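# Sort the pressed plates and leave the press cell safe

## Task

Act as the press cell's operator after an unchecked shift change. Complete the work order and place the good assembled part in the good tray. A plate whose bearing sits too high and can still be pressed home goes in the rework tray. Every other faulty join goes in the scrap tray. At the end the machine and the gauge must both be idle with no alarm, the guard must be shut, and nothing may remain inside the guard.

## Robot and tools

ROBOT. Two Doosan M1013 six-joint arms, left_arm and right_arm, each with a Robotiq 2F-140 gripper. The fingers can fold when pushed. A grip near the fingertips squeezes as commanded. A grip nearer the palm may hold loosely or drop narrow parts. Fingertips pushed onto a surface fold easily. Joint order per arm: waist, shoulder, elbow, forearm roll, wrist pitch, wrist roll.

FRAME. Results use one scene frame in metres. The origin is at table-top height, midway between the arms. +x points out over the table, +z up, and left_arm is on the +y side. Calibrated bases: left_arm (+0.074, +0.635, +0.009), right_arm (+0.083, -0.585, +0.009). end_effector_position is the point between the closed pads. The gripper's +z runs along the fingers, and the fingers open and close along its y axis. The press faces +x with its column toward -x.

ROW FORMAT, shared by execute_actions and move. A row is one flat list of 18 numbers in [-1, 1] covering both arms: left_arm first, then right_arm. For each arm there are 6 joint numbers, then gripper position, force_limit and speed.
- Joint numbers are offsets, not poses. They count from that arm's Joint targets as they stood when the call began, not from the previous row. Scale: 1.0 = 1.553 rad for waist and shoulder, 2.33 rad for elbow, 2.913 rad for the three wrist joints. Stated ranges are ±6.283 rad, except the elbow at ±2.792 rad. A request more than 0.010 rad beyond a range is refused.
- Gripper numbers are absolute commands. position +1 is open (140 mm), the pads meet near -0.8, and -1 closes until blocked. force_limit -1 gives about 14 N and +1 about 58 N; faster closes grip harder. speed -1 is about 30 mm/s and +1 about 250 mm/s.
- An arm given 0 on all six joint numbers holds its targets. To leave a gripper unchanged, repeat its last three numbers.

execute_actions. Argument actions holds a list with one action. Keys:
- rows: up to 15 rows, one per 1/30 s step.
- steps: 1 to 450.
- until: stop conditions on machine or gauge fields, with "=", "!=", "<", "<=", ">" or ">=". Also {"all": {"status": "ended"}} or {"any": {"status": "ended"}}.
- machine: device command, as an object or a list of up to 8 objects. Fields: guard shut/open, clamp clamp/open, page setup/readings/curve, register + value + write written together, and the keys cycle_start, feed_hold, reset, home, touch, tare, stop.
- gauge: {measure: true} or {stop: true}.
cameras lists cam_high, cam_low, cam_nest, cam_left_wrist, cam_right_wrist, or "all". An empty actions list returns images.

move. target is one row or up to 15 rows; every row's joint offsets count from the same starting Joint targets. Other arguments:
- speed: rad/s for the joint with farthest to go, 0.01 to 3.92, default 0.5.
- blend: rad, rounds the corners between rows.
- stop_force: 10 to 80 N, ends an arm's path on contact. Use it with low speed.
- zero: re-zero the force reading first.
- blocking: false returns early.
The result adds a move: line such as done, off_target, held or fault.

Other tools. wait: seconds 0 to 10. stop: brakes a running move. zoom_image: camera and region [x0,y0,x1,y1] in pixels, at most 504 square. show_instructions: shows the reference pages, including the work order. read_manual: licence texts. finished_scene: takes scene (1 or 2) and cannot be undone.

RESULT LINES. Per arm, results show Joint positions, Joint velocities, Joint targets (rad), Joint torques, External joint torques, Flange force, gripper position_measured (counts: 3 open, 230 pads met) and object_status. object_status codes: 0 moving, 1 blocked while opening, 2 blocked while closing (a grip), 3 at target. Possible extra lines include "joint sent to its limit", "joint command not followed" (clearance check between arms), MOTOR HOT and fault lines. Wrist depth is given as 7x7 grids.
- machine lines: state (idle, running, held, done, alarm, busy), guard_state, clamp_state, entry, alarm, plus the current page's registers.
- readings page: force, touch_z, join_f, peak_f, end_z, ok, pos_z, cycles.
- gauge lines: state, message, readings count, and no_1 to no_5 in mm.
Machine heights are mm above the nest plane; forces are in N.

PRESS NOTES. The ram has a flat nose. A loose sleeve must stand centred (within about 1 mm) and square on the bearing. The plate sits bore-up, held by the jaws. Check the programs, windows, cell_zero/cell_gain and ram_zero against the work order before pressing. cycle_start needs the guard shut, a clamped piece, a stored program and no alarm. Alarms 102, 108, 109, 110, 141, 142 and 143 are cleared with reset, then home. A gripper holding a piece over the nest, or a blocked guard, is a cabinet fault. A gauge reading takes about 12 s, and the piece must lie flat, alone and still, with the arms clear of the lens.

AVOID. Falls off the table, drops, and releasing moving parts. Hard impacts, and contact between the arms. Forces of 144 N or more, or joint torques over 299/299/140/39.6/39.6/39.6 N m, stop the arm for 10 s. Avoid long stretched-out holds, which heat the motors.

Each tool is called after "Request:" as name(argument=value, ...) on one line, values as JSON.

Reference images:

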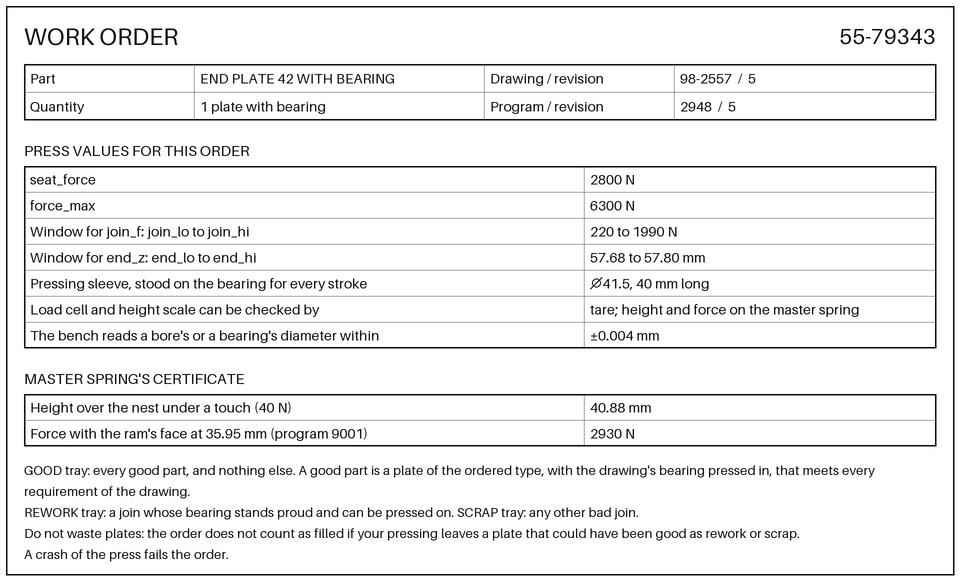

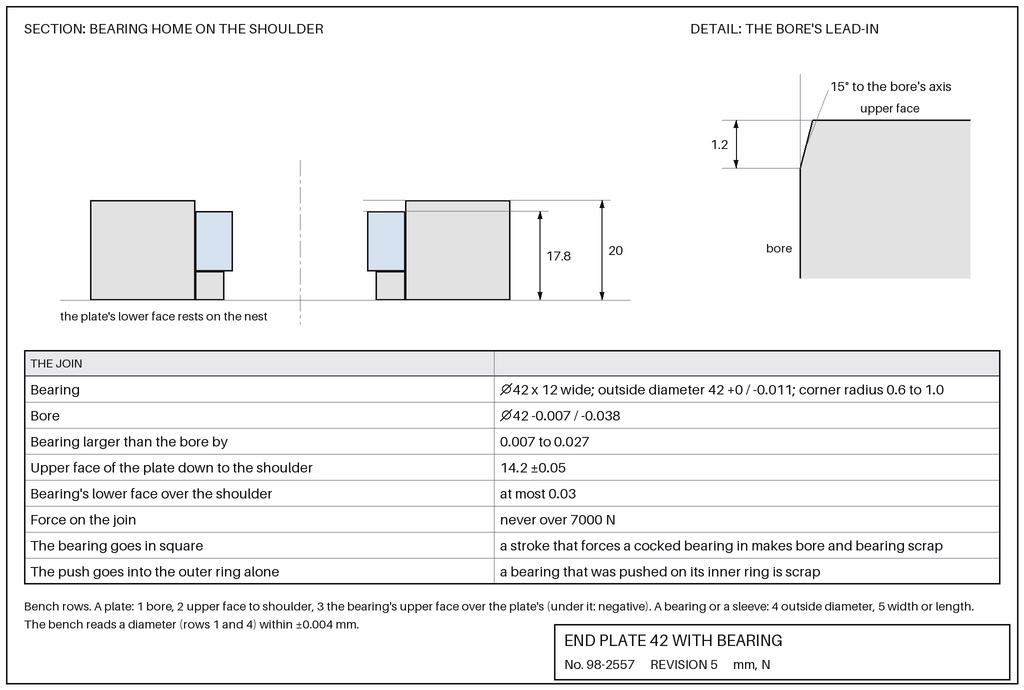

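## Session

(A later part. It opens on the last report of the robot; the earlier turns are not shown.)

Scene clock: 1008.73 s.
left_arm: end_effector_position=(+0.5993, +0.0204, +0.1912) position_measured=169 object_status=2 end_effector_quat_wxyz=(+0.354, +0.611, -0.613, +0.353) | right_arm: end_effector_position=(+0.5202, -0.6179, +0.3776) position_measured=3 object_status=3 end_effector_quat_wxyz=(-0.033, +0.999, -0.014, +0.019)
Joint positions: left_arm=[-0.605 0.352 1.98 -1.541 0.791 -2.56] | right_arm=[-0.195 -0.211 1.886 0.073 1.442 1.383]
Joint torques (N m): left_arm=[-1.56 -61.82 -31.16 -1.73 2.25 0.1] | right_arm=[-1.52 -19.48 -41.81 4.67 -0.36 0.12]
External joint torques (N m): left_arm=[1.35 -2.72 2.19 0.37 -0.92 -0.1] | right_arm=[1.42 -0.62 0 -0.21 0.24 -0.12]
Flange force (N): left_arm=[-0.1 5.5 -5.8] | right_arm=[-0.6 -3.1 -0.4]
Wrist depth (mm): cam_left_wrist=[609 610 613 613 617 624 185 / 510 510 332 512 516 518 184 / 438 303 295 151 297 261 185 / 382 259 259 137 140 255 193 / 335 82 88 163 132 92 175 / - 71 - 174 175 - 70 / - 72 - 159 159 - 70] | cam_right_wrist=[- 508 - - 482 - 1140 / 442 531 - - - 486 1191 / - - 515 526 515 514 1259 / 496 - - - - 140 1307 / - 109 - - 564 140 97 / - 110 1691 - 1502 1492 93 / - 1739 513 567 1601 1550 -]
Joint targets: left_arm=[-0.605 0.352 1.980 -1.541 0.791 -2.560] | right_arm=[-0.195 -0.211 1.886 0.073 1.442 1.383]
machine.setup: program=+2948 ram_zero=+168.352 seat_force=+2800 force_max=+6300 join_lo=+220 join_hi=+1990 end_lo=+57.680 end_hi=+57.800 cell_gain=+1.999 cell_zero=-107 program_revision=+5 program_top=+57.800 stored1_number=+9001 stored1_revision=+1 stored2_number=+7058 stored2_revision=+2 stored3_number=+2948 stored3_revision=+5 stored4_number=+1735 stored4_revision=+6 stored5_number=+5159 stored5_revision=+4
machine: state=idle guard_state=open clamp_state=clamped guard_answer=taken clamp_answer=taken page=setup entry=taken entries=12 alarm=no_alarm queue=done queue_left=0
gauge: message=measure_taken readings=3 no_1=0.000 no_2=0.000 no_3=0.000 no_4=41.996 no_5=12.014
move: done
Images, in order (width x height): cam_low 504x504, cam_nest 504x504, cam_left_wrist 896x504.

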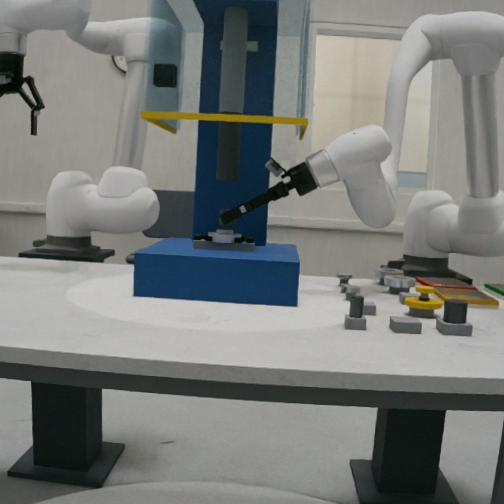

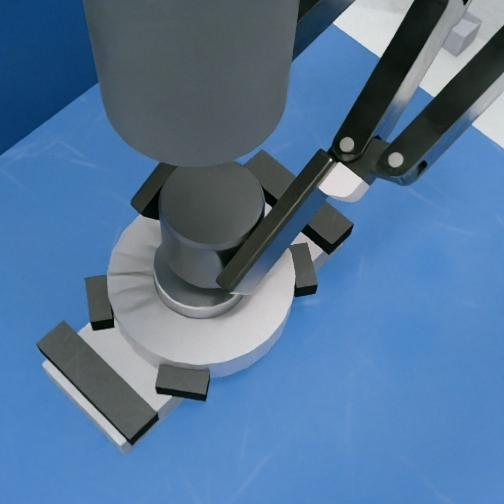

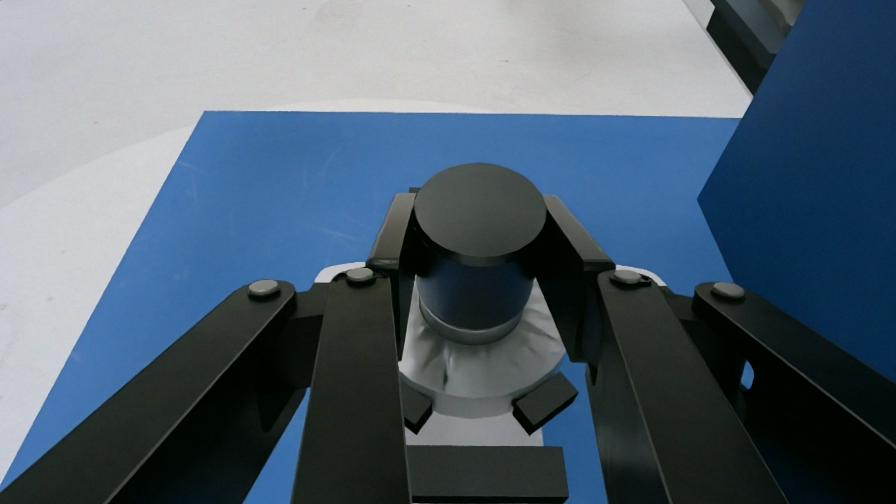

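Request:
move(target=[0,0.0052,0.0015,-0.0040,0,0.0056,-1,-0.3,-1,0,0,0,0,0,0,1,1,1], speed=0.02, stop_force=10, cameras=["cam_nest","cam_low","cam_left_wrist"])

Request:
zoom_image(camera="cam_nest", region=[130, 180, 290, 340])

Request:
zoom_image(camera="cam_low", region=[190, 200, 260, 270])

Request:
zoom_image(camera="cam_left_wrist", region=[370, 150, 590, 370])

Scene clock: 1022.70 s.
left_arm: end_effector_position=(+0.5994, +0.0202, +0.1848) position_measured=169 object_status=2 end_effector_quat_wxyz=(+0.354, +0.611, -0.613, +0.353) | right_arm: end_effector_position=(+0.5202, -0.6179, +0.3776) position_measured=3 object_status=3 end_effector_quat_wxyz=(-0.033, +0.999, -0.014, +0.019)
Joint positions: left_arm=[-0.605 0.36 1.984 -1.553 0.791 -2.543] | right_arm=[-0.195 -0.211 1.886 0.073 1.442 1.383]
Joint torques (N m): left_arm=[-1.81 -62.15 -30.81 -1.67 2.32 0.12] | right_arm=[-1.14 -19.57 -41.96 4.65 -0.37 0.13]
External joint torques (N m): left_arm=[1.56 -2.83 2.23 0.28 -0.95 -0.12] | right_arm=[0.98 -0.14 0.24 -0.19 0.24 -0.13]
Flange force (N): left_arm=[-0.2 5.5 -6.1] | right_arm=[-0.3 -2.0 0.1]
Wrist depth (mm): cam_left_wrist=[- 640 598 603 605 619 185 / 497 500 331 333 335 506 195 / 453 293 287 151 289 292 185 / 375 250 250 137 140 248 185 / 232 83 88 163 132 92 176 / - 71 - 168 169 - 71 / - 72 - 153 153 - 71] | cam_right_wrist=[486 - 504 - - - 1130 / 503 - - - 504 478 1209 / - 537 517 - 501 - 1240 / - - - - - 135 1321 / - 109 598 - 562 131 96 / - 1645 1656 635 1502 1492 93 / - 1752 514 553 1739 1622 -]
Joint targets: left_arm=[-0.605 0.360 1.984 -1.553 0.791 -2.543] | right_arm=[-0.195 -0.211 1.886 0.073 1.442 1.383]
machine.setup: program=+2948 ram_zero=+168.352 seat_force=+2800 force_max=+6300 join_lo=+220 join_hi=+1990 end_lo=+57.680 end_hi=+57.800 cell_gain=+1.999 cell_zero=-107 program_revision=+5 program_top=+57.800 stored1_number=+9001 stored1_revision=+1 stored2_number=+7058 stored2_revision=+2 stored3_number=+2948 stored3_revision=+5 stored4_number=+1735 stored4_revision=+6 stored5_number=+5159 stored5_revision=+4
machine: state=idle guard_state=open clamp_state=clamped guard_answer=taken clamp_answer=taken page=setup entry=taken entries=12 alarm=no_alarm queue=done queue_left=0
gauge: message=measure_taken readings=3 no_1=0.000 no_2=0.000 no_3=0.000 no_4=41.996 no_5=12.014
move: done
Images, in order (width x height): cam_low 504x504, cam_nest 504x504, cam_left_wrist 896x504.

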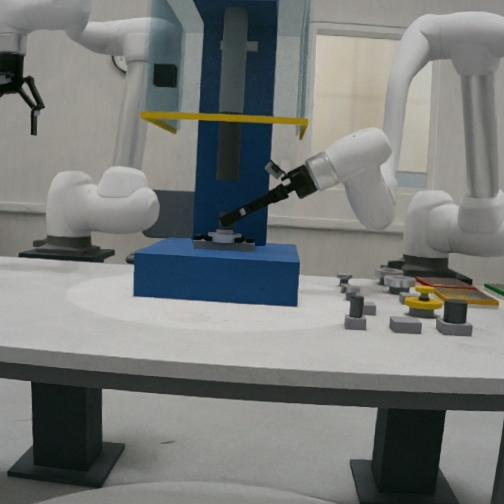

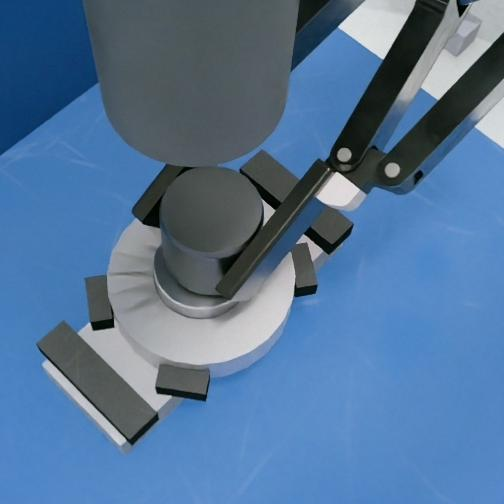

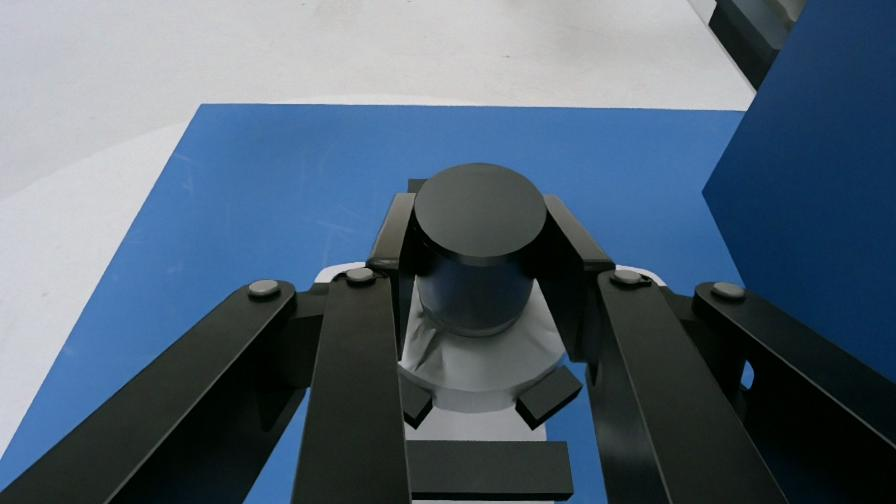

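Scaled by 3.150.

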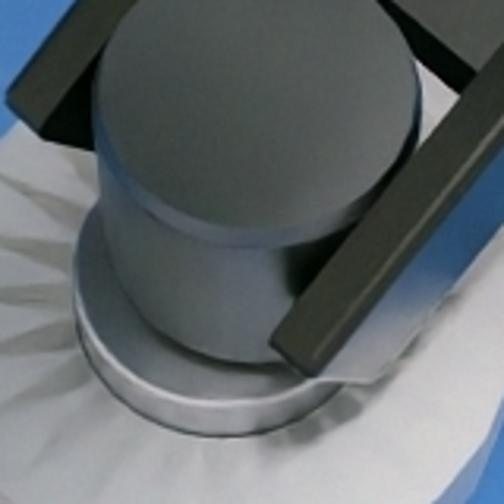

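Scaled by 7.200.

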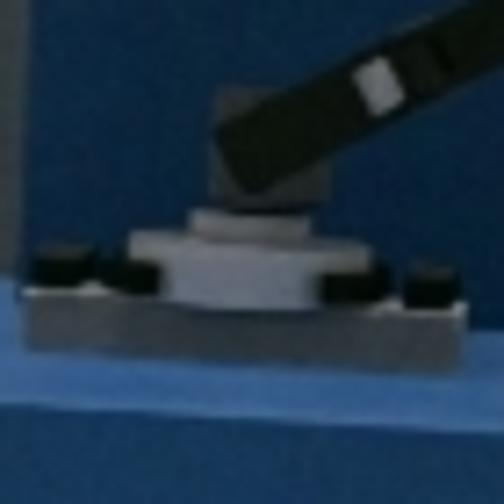

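Scaled by 2.291.

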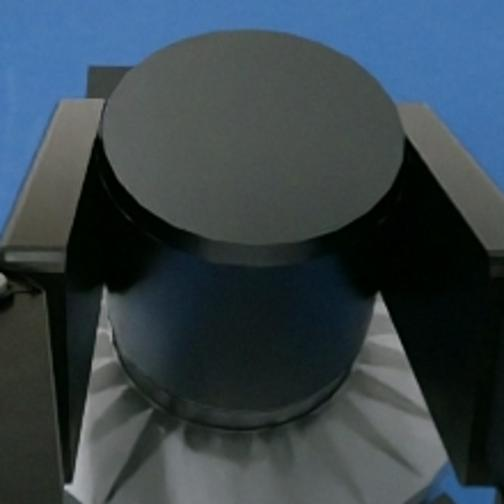

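Request:
move(target=[-0.0031,0.0035,-0.0030,0,0,0,-1,-0.3,-1,0,0,0,0,0,0,1,1,1], speed=0.02, stop_force=10, cameras=["cam_nest","cam_low","cam_left_wrist"])

Request:
zoom_image(camera="cam_nest", region=[130, 180, 290, 340])

Request:
zoom_image(camera="cam_low", region=[190, 200, 260, 270])

Request:
zoom_image(camera="cam_left_wrist", region=[370, 150, 590, 370])

Scene clock: 1058.63 s.
left_arm: end_effector_position=(+0.5997, +0.0154, +0.1845) position_measured=169 object_status=2 end_effector_quat_wxyz=(+0.355, +0.610, -0.615, +0.353) | right_arm: end_effector_position=(+0.5202, -0.6179, +0.3776) position_measured=3 object_status=3 end_effector_quat_wxyz=(-0.033, +0.999, -0.014, +0.019)
Joint positions: left_arm=[-0.61 0.365 1.977 -1.553 0.791 -2.543] | right_arm=[-0.195 -0.211 1.886 0.073 1.442 1.383]
Joint torques (N m): left_arm=[-2.01 -62.58 -30.78 -1.71 2.31 0.11] | right_arm=[-1.45 -19.47 -41.81 4.7 -0.38 0.2]
External joint torques (N m): left_arm=[1.73 -2.96 2.11 0.32 -0.94 -0.11] | right_arm=[1.39 -0.99 -0.24 -0.22 0.25 -0.2]
Flange force (N): left_arm=[0.0 5.2 -6.5] | right_arm=[-0.9 -2.9 -0.9]
Wrist depth (mm): cam_left_wrist=[629 599 590 599 603 667 185 / 513 516 499 501 502 326 185 / 428 286 287 151 288 261 185 / 376 250 250 137 140 247 194 / 232 82 88 163 132 92 176 / - 71 - 164 165 - 70 / - 72 - 153 153 - 70] | cam_right_wrist=[458 488 498 476 - - 1135 / - 544 - 530 468 - 1197 / 471 - 554 541 - - 1253 / 478 - 549 547 535 130 1307 / - 109 - - 554 130 97 / - 1645 1612 - 1530 1520 93 / - 1752 645 558 1612 1590 -]
Joint targets: left_arm=[-0.610 0.365 1.977 -1.553 0.791 -2.543] | right_arm=[-0.195 -0.211 1.886 0.073 1.442 1.383]
machine.setup: program=+2948 ram_zero=+168.352 seat_force=+2800 force_max=+6300 join_lo=+220 join_hi=+1990 end_lo=+57.680 end_hi=+57.800 cell_gain=+1.999 cell_zero=-107 program_revision=+5 program_top=+57.800 stored1_number=+9001 stored1_revision=+1 stored2_number=+7058 stored2_revision=+2 stored3_number=+2948 stored3_revision=+5 stored4_number=+1735 stored4_revision=+6 stored5_number=+5159 stored5_revision=+4
machine: state=idle guard_state=open clamp_state=clamped guard_answer=taken clamp_answer=taken page=setup entry=taken entries=12 alarm=no_alarm queue=done queue_left=0
gauge: message=measure_taken readings=3 no_1=0.000 no_2=0.000 no_3=0.000 no_4=41.996 no_5=12.014
move: done
Images, in order (width x height): cam_low 504x504, cam_nest 504x504, cam_left_wrist 896x504.

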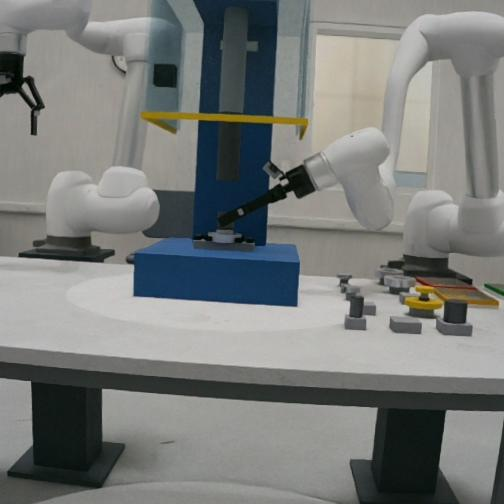

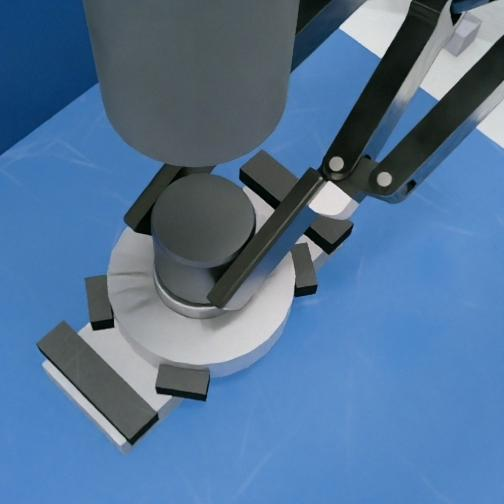

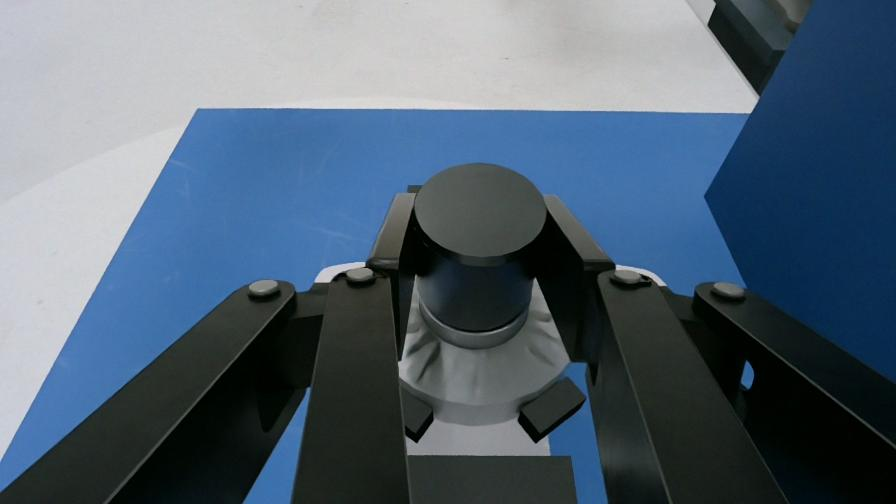

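Scaled by 3.150.

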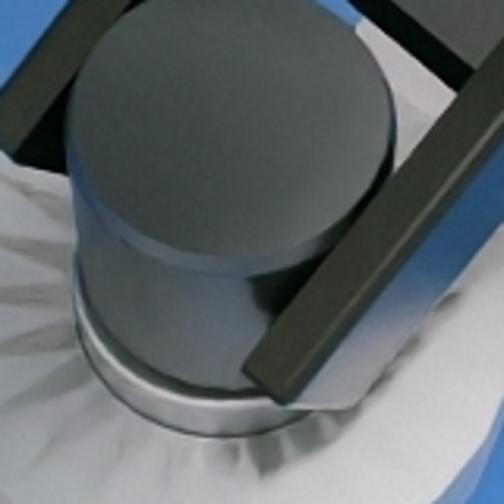

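Scaled by 7.200.

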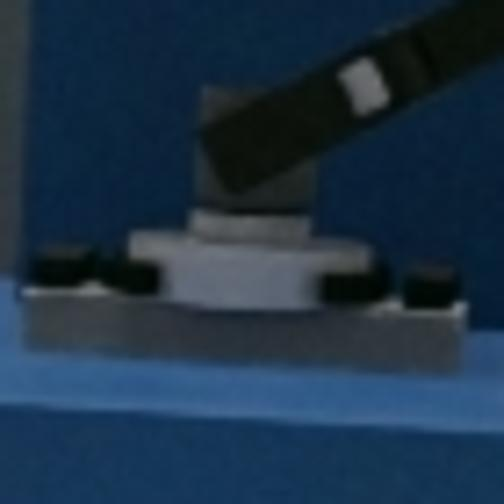

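Scaled by 2.291.

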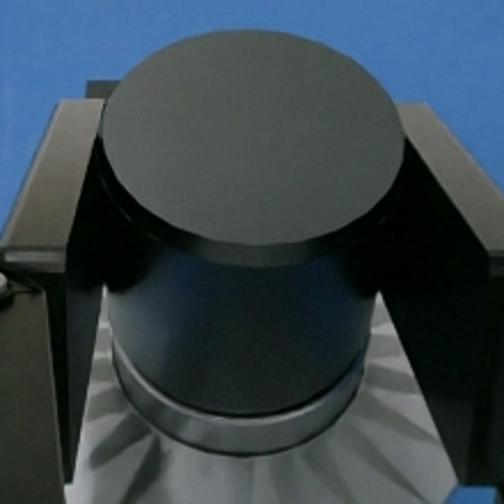

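Request:
move(target=[-0.0007,0.0017,-0.0008,-0.0008,0,0.0011,-1,-0.3,-1,0,0,0,0,0,0,1,1,1], speed=0.02, stop_force=10, cameras=["cam_nest","cam_low","cam_left_wrist"])

Request:
zoom_image(camera="cam_nest", region=[130, 180, 290, 340])

Request:
zoom_image(camera="cam_low", region=[190, 200, 260, 270])

Request:
zoom_image(camera="cam_left_wrist", region=[370, 150, 590, 370])

Scene clock: 1074.97 s.
left_arm: end_effector_position=(+0.6003, +0.0139, +0.1839) position_measured=169 object_status=2 end_effector_quat_wxyz=(+0.355, +0.609, -0.615, +0.353) | right_arm: end_effector_position=(+0.5202, -0.6179, +0.3776) position_measured=3 object_status=3 end_effector_quat_wxyz=(-0.033, +0.999, -0.014, +0.019)
Joint positions: left_arm=[-0.611 0.368 1.975 -1.555 0.791 -2.54] | right_arm=[-0.195 -0.211 1.886 0.073 1.442 1.383]
Joint torques (N m): left_arm=[-1.77 -62.82 -30.87 -1.69 2.33 0.09] | right_arm=[-1.06 -19.58 -41.89 4.66 -0.38 0.16]
External joint torques (N m): left_arm=[1.5 -3.02 2.11 0.29 -0.95 -0.09] | right_arm=[0.88 -0.12 0.03 -0.19 0.25 -0.16]
Flange force (N): left_arm=[0.1 5.6 -6.2] | right_arm=[0.0 -1.7 -0.3]
Wrist depth (mm): cam_left_wrist=[599 599 596 609 587 614 185 / 501 517 501 504 503 505 186 / 428 277 285 151 286 273 186 / 375 250 250 137 140 247 195 / 232 83 88 164 132 92 177 / - 71 - 164 163 - 71 / - 72 - 152 152 - 71] | cam_right_wrist=[486 504 487 - - - 1146 / 483 - - 483 479 478 1203 / 466 546 - - - 511 1259 / 455 570 551 551 - 136 1293 / - 109 578 566 - 131 96 / - 1645 1612 - 1530 1540 93 / - 1752 494 552 1530 1590 -]
Joint targets: left_arm=[-0.611 0.368 1.975 -1.555 0.791 -2.540] | right_arm=[-0.195 -0.211 1.886 0.073 1.442 1.383]
machine.setup: program=+2948 ram_zero=+168.352 seat_force=+2800 force_max=+6300 join_lo=+220 join_hi=+1990 end_lo=+57.680 end_hi=+57.800 cell_gain=+1.999 cell_zero=-107 program_revision=+5 program_top=+57.800 stored1_number=+9001 stored1_revision=+1 stored2_number=+7058 stored2_revision=+2 stored3_number=+2948 stored3_revision=+5 stored4_number=+1735 stored4_revision=+6 stored5_number=+5159 stored5_revision=+4
machine: state=idle guard_state=open clamp_state=clamped guard_answer=taken clamp_answer=taken page=setup entry=taken entries=12 alarm=no_alarm queue=done queue_left=0
gauge: message=measure_taken readings=3 no_1=0.000 no_2=0.000 no_3=0.000 no_4=41.996 no_5=12.014
move: done
Images, in order (width x height): cam_low 504x504, cam_nest 504x504, cam_left_wrist 896x504.

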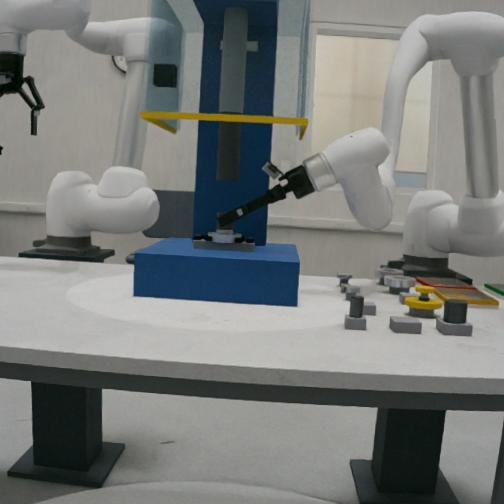

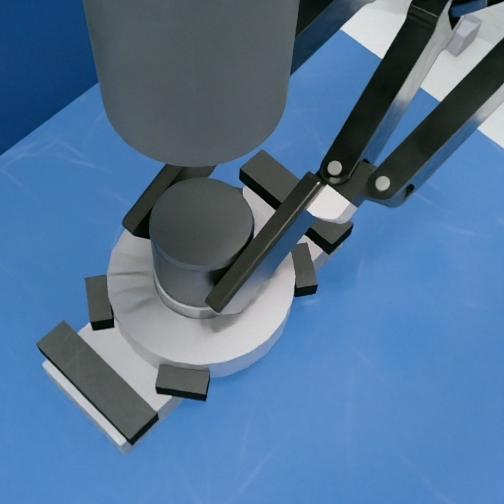

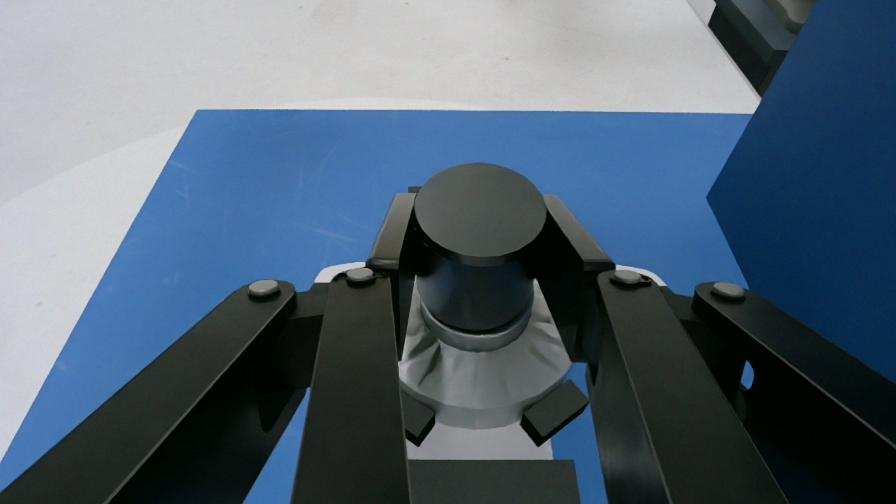

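Scaled by 3.150.

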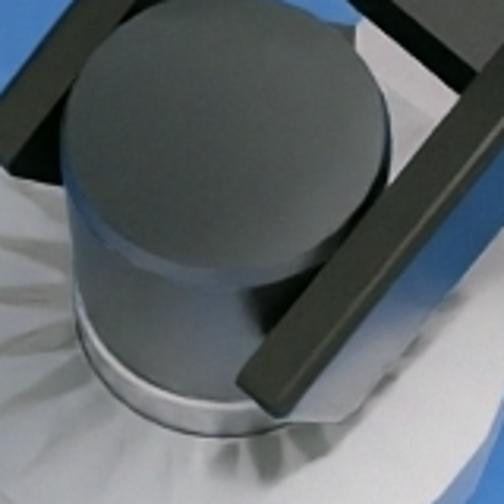

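Scaled by 7.200.

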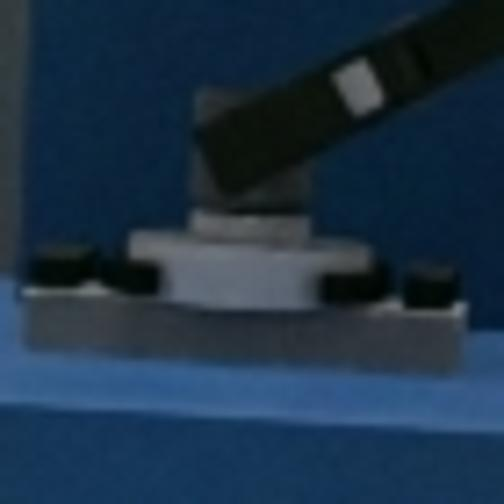

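Scaled by 2.291.

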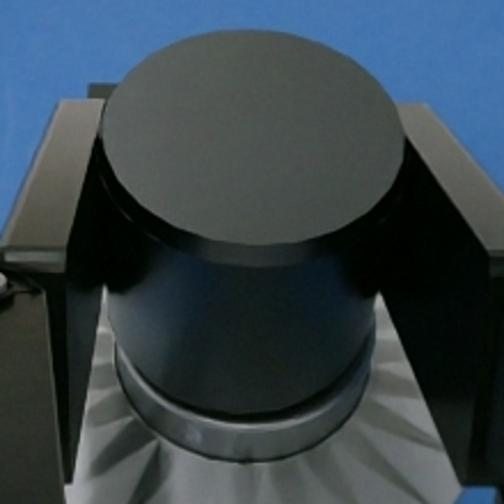

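Request:
move(target=[0,0.0032,0.0009,-0.0025,0,0.0035,-1,-0.3,-1,0,0,0,0,0,0,1,1,1], speed=0.01, stop_force=10, cameras=["cam_nest","cam_low","cam_left_wrist"])

Request:
zoom_image(camera="cam_nest", region=[130, 180, 290, 340])

Request:
zoom_image(camera="cam_low", region=[190, 200, 260, 270])

Request:
zoom_image(camera="cam_left_wrist", region=[370, 150, 590, 370])

Scene clock: 1083.07 s.
left_arm: end_effector_position=(+0.6003, +0.0138, +0.1815) position_measured=169 object_status=2 end_effector_quat_wxyz=(+0.355, +0.609, -0.615, +0.353) | right_arm: end_effector_position=(+0.5202, -0.6179, +0.3776) position_measured=3 object_status=3 end_effector_quat_wxyz=(-0.033, +0.999, -0.014, +0.019)
Joint positions: left_arm=[-0.611 0.371 1.976 -1.56 0.792 -2.534] | right_arm=[-0.195 -0.211 1.886 0.073 1.442 1.383]
Joint torques (N m): left_arm=[-5.17 -51.93 -26.13 -0.41 0.14 0.08] | right_arm=[-1.4 -19.21 -41.95 4.68 -0.36 0.15]
External joint torques (N m): left_arm=[4.94 -14.01 -2.36 -1 1.24 -0.08] | right_arm=[1.22 -0.53 0.05 -0.21 0.23 -0.15]
Flange force (N): left_arm=[7.9 6.8 -20.5] | right_arm=[-0.6 -2.6 -0.3]
Wrist depth (mm): cam_left_wrist=[596 596 598 591 600 569 185 / 495 500 328 329 499 499 186 / 427 289 282 151 284 269 186 / 372 247 246 137 140 246 195 / 329 - 88 163 132 92 177 / - 71 - 161 161 - 71 / - 72 - 150 - - 71] | cam_right_wrist=[- - - 481 455 455 1140 / 440 - - - 484 470 1179 / 470 551 - 518 - 1397 1246 / 482 - 562 - - 135 1286 / - 109 594 - 584 130 96 / - 1601 1580 569 1502 1502 93 / - 1715 504 552 1622 1530 -]
Joint targets: left_arm=[-0.611 0.371 1.976 -1.560 0.791 -2.534] | right_arm=[-0.195 -0.211 1.886 0.073 1.442 1.383]
machine.setup: program=+2948 ram_zero=+168.352 seat_force=+2800 force_max=+6300 join_lo=+220 join_hi=+1990 end_lo=+57.680 end_hi=+57.800 cell_gain=+1.999 cell_zero=-107 program_revision=+5 program_top=+57.800 stored1_number=+9001 stored1_revision=+1 stored2_number=+7058 stored2_revision=+2 stored3_number=+2948 stored3_revision=+5 stored4_number=+1735 stored4_revision=+6 stored5_number=+5159 stored5_revision=+4
machine: state=idle guard_state=open clamp_state=clamped guard_answer=taken clamp_answer=taken page=setup entry=taken entries=12 alarm=no_alarm queue=done queue_left=0
gauge: message=measure_taken readings=3 no_1=0.000 no_2=0.000 no_3=0.000 no_4=41.996 no_5=12.014
move: contact (left_arm)
Images, in order (width x height): cam_low 504x504, cam_nest 504x504, cam_left_wrist 896x504.

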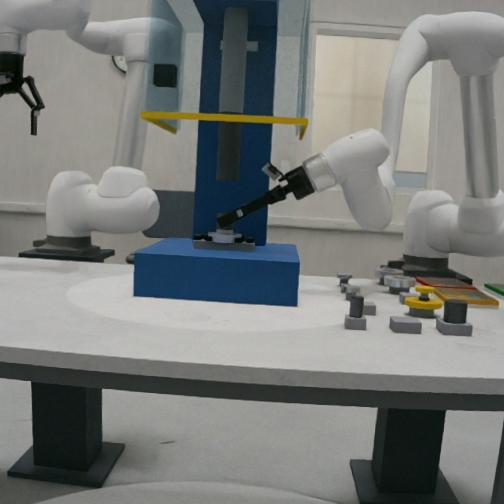

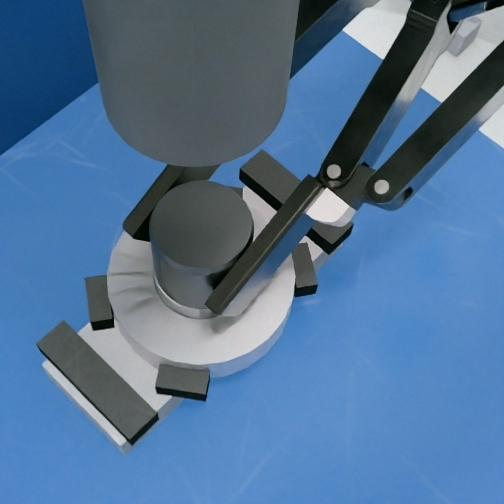

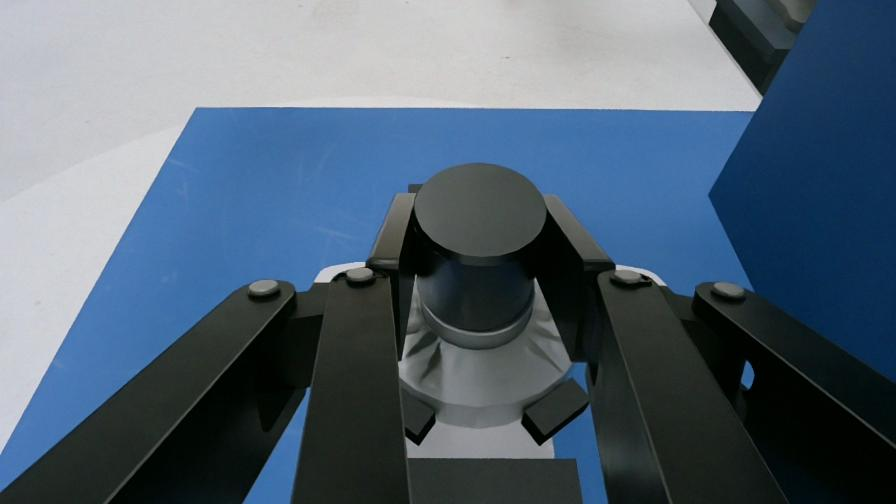

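Scaled by 3.150.

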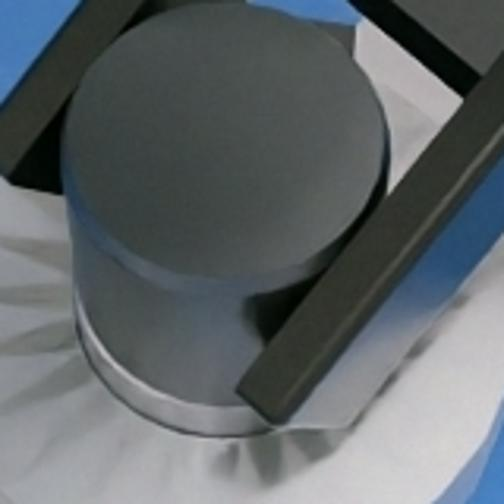

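Scaled by 7.200.

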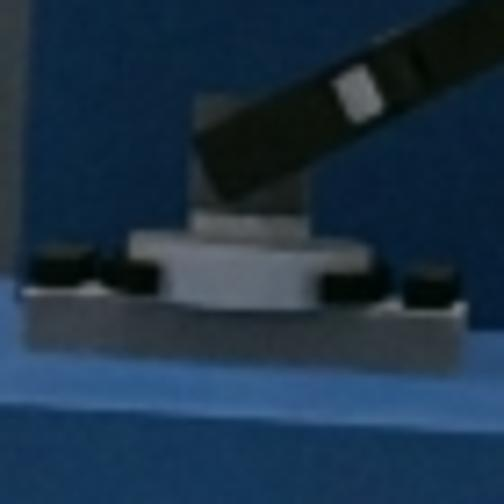

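Scaled by 2.291.

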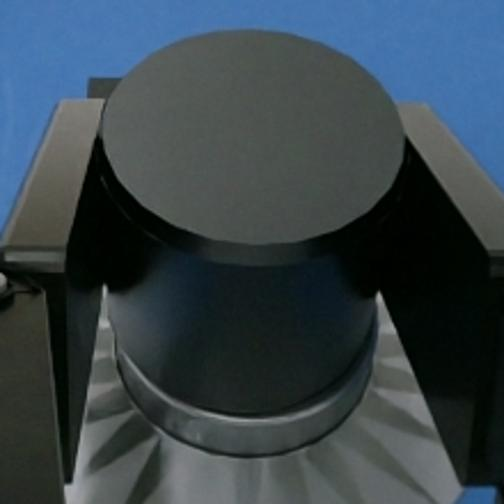

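Request:
zoom_image(camera="cam_nest", region=[145, 240, 245, 340])

Request:
zoom_image(camera="cam_left_wrist", region=[410, 260, 550, 360])

Scaled by 5.040.

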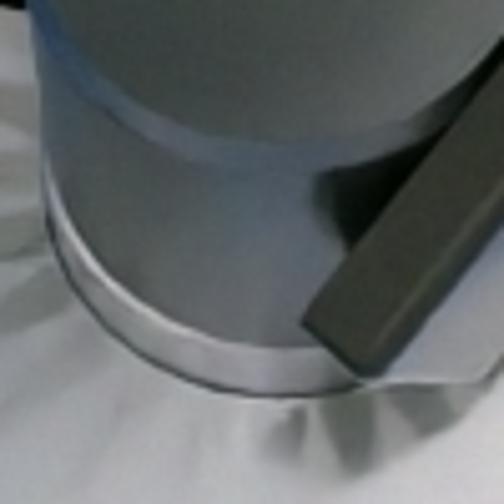

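Scaled by 3.600.

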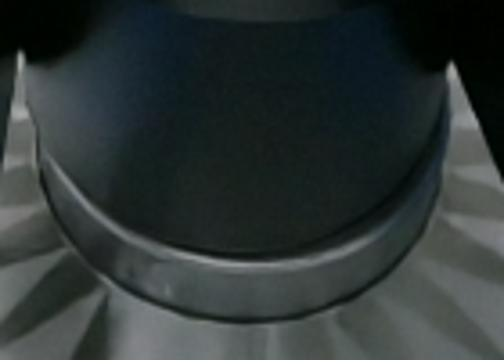

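Request:
execute_actions(actions=[{"rows":[[0,0,0,0,0,0,0.0,-0.3,-1,0,0,0,0,0,0,1,1,1]],"steps":75}], cameras=["cam_nest","cam_low","cam_left_wrist"])

Request:
zoom_image(camera="cam_nest", region=[130, 180, 290, 340])

Request:
zoom_image(camera="cam_left_wrist", region=[370, 150, 590, 370])

Scene clock: 1107.07 s.
left_arm: end_effector_position=(+0.6004, +0.0138, +0.1815) position_measured=129 object_status=3 end_effector_quat_wxyz=(+0.355, +0.609, -0.615, +0.353) | right_arm: end_effector_position=(+0.5202, -0.6179, +0.3776) position_measured=3 object_status=3 end_effector_quat_wxyz=(-0.033, +0.999, -0.014, +0.019)
Joint positions: left_arm=[-0.611 0.371 1.976 -1.56 0.792 -2.534] | right_arm=[-0.195 -0.211 1.886 0.073 1.442 1.383]
Joint torques (N m): left_arm=[-1.61 -59.71 -28.22 -1.01 1.58 0.12] | right_arm=[-1.3 -19.56 -41.86 4.69 -0.4 0.11]
External joint torques (N m): left_arm=[1.35 -6.3 -0.35 -0.4 -0.2 -0.12] | right_arm=[1.14 -0.1 0.28 -0.26 0.28 -0.12]
Flange force (N): left_arm=[4.0 5.4 -8.2] | right_arm=[-0.2 -2.4 0.1]
Wrist depth (mm): cam_left_wrist=[592 594 592 598 603 627 185 / 495 517 327 329 501 498 186 / 425 282 281 151 274 276 186 / 373 247 132 139 141 243 195 / - 82 107 167 168 97 84 / - 73 - 162 164 - - / - 73 181 150 162 - -] | cam_right_wrist=[459 - 496 - 468 - 1135 / - - 482 504 - 475 1203 / 455 - - - 509 493 1246 / 489 - - - - 140 1293 / - 109 - - - 131 96 / - 1633 1633 606 1511 1502 93 / - 499 505 567 1612 1570 -]
Joint targets: left_arm=[-0.611 0.371 1.976 -1.560 0.791 -2.534] | right_arm=[-0.195 -0.211 1.886 0.073 1.442 1.383]
machine.setup: program=+2948 ram_zero=+168.352 seat_force=+2800 force_max=+6300 join_lo=+220 join_hi=+1990 end_lo=+57.680 end_hi=+57.800 cell_gain=+1.999 cell_zero=-107 program_revision=+5 program_top=+57.800 stored1_number=+9001 stored1_revision=+1 stored2_number=+7058 stored2_revision=+2 stored3_number=+2948 stored3_revision=+5 stored4_number=+1735 stored4_revision=+6 stored5_number=+5159 stored5_revision=+4
machine: state=idle guard_state=open clamp_state=clamped guard_answer=taken clamp_answer=taken page=setup entry=taken entries=12 alarm=no_alarm queue=done queue_left=0
gauge: message=measure_taken readings=3 no_1=0.000 no_2=0.000 no_3=0.000 no_4=41.996 no_5=12.014
Images, in order (width x height): cam_low 504x504, cam_nest 504x504, cam_left_wrist 896x504.

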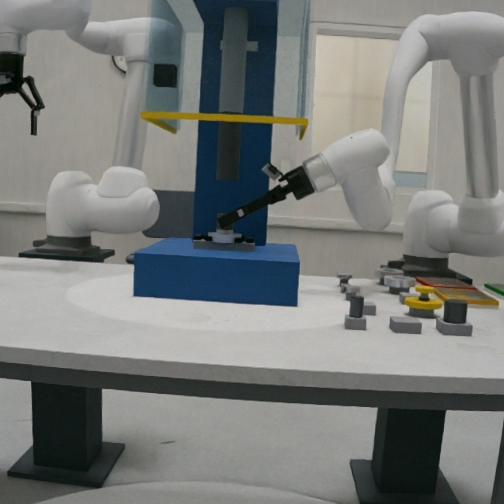

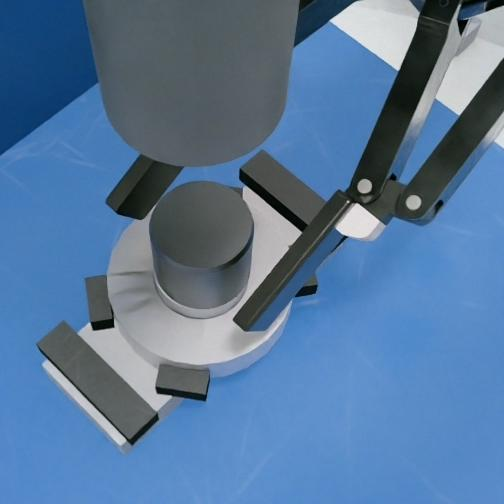

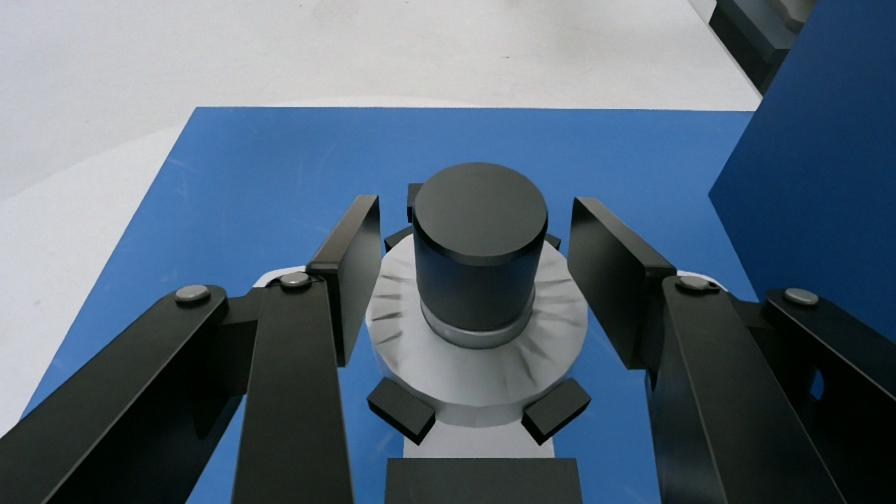

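Scaled by 3.150.

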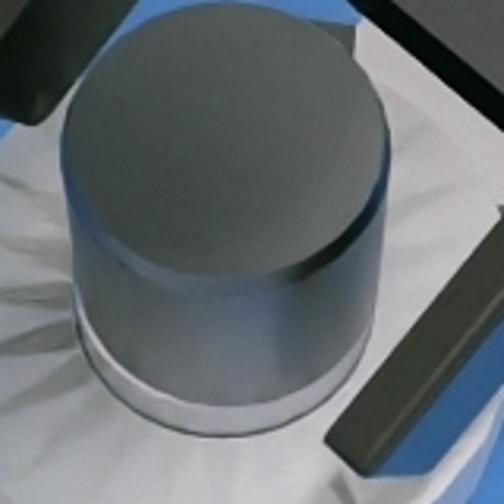

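Scaled by 2.291.

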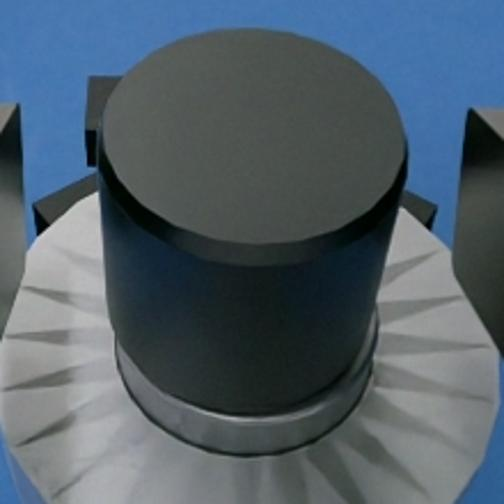

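Request:
move(target=[[0.0990,-0.0806,0.0297,0.0500,0.0386,-0.0232,0.0,-0.3,-1,0,0,0,0,0,0,1,1,1],[0.3113,-0.1019,0.0705,0.1028,0.1142,0.0235,0.0,-0.3,-1,0,0,0,0,0,0,1,1,1]], speed=[0.06,0.4], blend=[0.02,0], cameras=["cam_nest"])

Request:
zoom_image(camera="cam_nest", region=[130, 180, 290, 340])

Request:
execute_actions(actions=[{"machine":[{"guard":"shut","page":"readings"},{"tare":true},{"touch":true}],"steps":450,"until":{"all":{"status":"ended"}}}])

Scene clock: 1124.37 s.
left_arm: end_effector_position=(+0.6002, +0.3108, +0.2067) position_measured=129 object_status=3 end_effector_quat_wxyz=(+0.354, +0.612, -0.613, +0.353) | right_arm: end_effector_position=(+0.5202, -0.6179, +0.3776) position_measured=3 object_status=3 end_effector_quat_wxyz=(-0.033, +0.999, -0.014, +0.019)
Joint positions: left_arm=[-0.128 0.213 2.141 -1.261 1.124 -2.465] | right_arm=[-0.195 -0.211 1.886 0.073 1.442 1.383]
Joint torques (N m): left_arm=[-1.65 -43.77 -27.06 -0.31 1.73 0.11] | right_arm=[-1.11 -19.42 -41.99 4.68 -0.38 0.17]
External joint torques (N m): left_arm=[1.42 -5.39 -0.3 -0.49 -0.21 -0.11] | right_arm=[1.03 -0.61 0.45 -0.25 0.27 -0.17]
Flange force (N): left_arm=[5.1 6.6 -5.5] | right_arm=[-1.4 -2.1 0.3]
Wrist depth (mm): cam_left_wrist=[644 641 444 373 426 310 300 / 532 538 368 361 375 343 1708 / 462 461 319 321 322 323 344 / 406 397 125 336 161 323 360 / - 82 109 364 351 97 84 / - 73 327 329 329 - - / - 73 268 299 295 - -] | cam_right_wrist=[457 - 496 477 486 457 1140 / - 532 - 491 - 467 1209 / - 546 540 - 517 1406 1246 / - 560 558 - 560 136 1328 / - 109 591 578 597 140 97 / - 1645 1633 612 1502 1511 93 / - 1739 514 532 1570 1580 -]
Joint targets: left_arm=[-0.128 0.213 2.141 -1.261 1.124 -2.465] | right_arm=[-0.195 -0.211 1.886 0.073 1.442 1.383]
machine.setup: program=+2948 ram_zero=+168.352 seat_force=+2800 force_max=+6300 join_lo=+220 join_hi=+1990 end_lo=+57.680 end_hi=+57.800 cell_gain=+1.999 cell_zero=-107 program_revision=+5 program_top=+57.800 stored1_number=+9001 stored1_revision=+1 stored2_number=+7058 stored2_revision=+2 stored3_number=+2948 stored3_revision=+5 stored4_number=+1735 stored4_revision=+6 stored5_number=+5159 stored5_revision=+4
machine: state=idle guard_state=open clamp_state=clamped guard_answer=taken clamp_answer=taken page=setup entry=taken entries=12 alarm=no_alarm queue=done queue_left=0
gauge: message=measure_taken readings=3 no_1=0.000 no_2=0.000 no_3=0.000 no_4=41.996 no_5=12.014
move: done
Images, in order (width x height): cam_nest 504x504.

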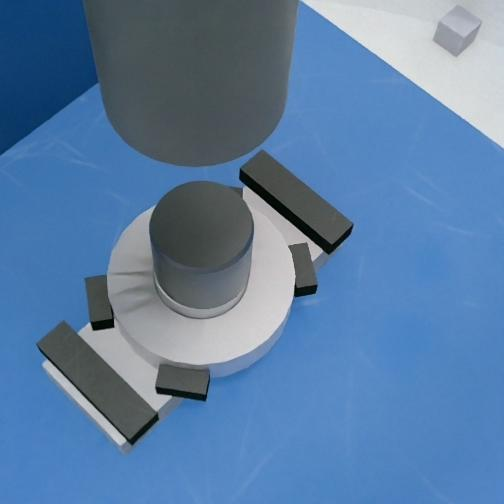

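Scaled by 3.150.

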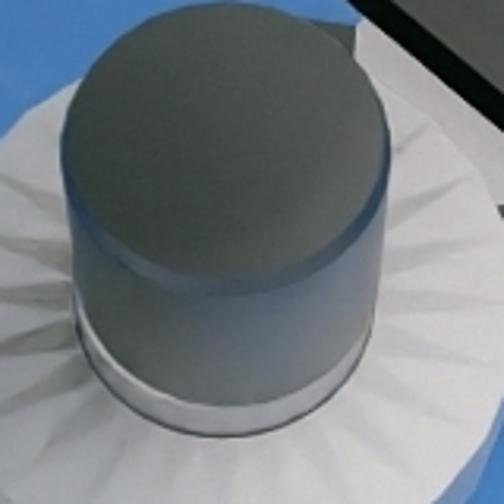

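Scene clock: 1134.50 s.
left_arm: end_effector_position=(+0.6002, +0.3108, +0.2067) position_measured=129 object_status=3 end_effector_quat_wxyz=(+0.354, +0.612, -0.613, +0.353) | right_arm: end_effector_position=(+0.5202, -0.6179, +0.3776) position_measured=3 object_status=3 end_effector_quat_wxyz=(-0.033, +0.999, -0.014, +0.019)
Joint positions: left_arm=[-0.128 0.213 2.141 -1.261 1.124 -2.465] | right_arm=[-0.195 -0.211 1.886 0.073 1.442 1.383]
Joint torques (N m): left_arm=[-1.76 -44.01 -26.98 -0.42 1.69 0.13] | right_arm=[-1.23 -19.42 -41.93 4.66 -0.36 0.14]
External joint torques (N m): left_arm=[1.53 -5.14 -0.35 -0.36 -0.17 -0.13] | right_arm=[1.11 -0.58 0.08 -0.19 0.24 -0.15]
Flange force (N): left_arm=[4.8 6.1 -5.8] | right_arm=[-0.8 -2.3 -0.3]
Wrist depth (mm): cam_left_wrist=[613 646 443 374 423 - 300 / 536 522 370 360 361 351 1826 / 476 306 320 319 321 323 333 / 399 376 125 336 161 322 396 / - 82 108 366 351 97 84 / - 73 327 328 323 - - / - 73 266 300 295 - -] | cam_right_wrist=[- 495 483 494 466 458 1151 / 476 528 - 497 497 478 1203 / 491 - - 528 507 501 1233 / - - - - - 135 1300 / - 110 - - 560 140 96 / - 1645 1656 717 1622 1520 93 / - 492 641 573 1633 1560 -]
Joint targets: left_arm=[-0.128 0.213 2.141 -1.261 1.124 -2.465] | right_arm=[-0.195 -0.211 1.886 0.073 1.442 1.383]
Tool commands: left_gripper/position=+0.0 left_gripper/force_limit=-0.3 left_gripper/speed=-1.0 right_gripper/position=+1.0 right_gripper/force_limit=+1.0 right_gripper/speed=+1.0
machine.readings: force=+0 touch_z=+69.916 join_f=+2763 peak_f=+2933 end_z=+35.948 ok=+0 pos_z=+151.648 cycles=+1
machine: state=idle guard_state=shut clamp_state=clamped guard_answer=taken clamp_answer=taken page=readings entry=taken entries=14 alarm=no_alarm queue=done queue_left=0
gauge: message=measure_taken readings=3 no_1=0.000 no_2=0.000 no_3=0.000 no_4=41.996 no_5=12.014


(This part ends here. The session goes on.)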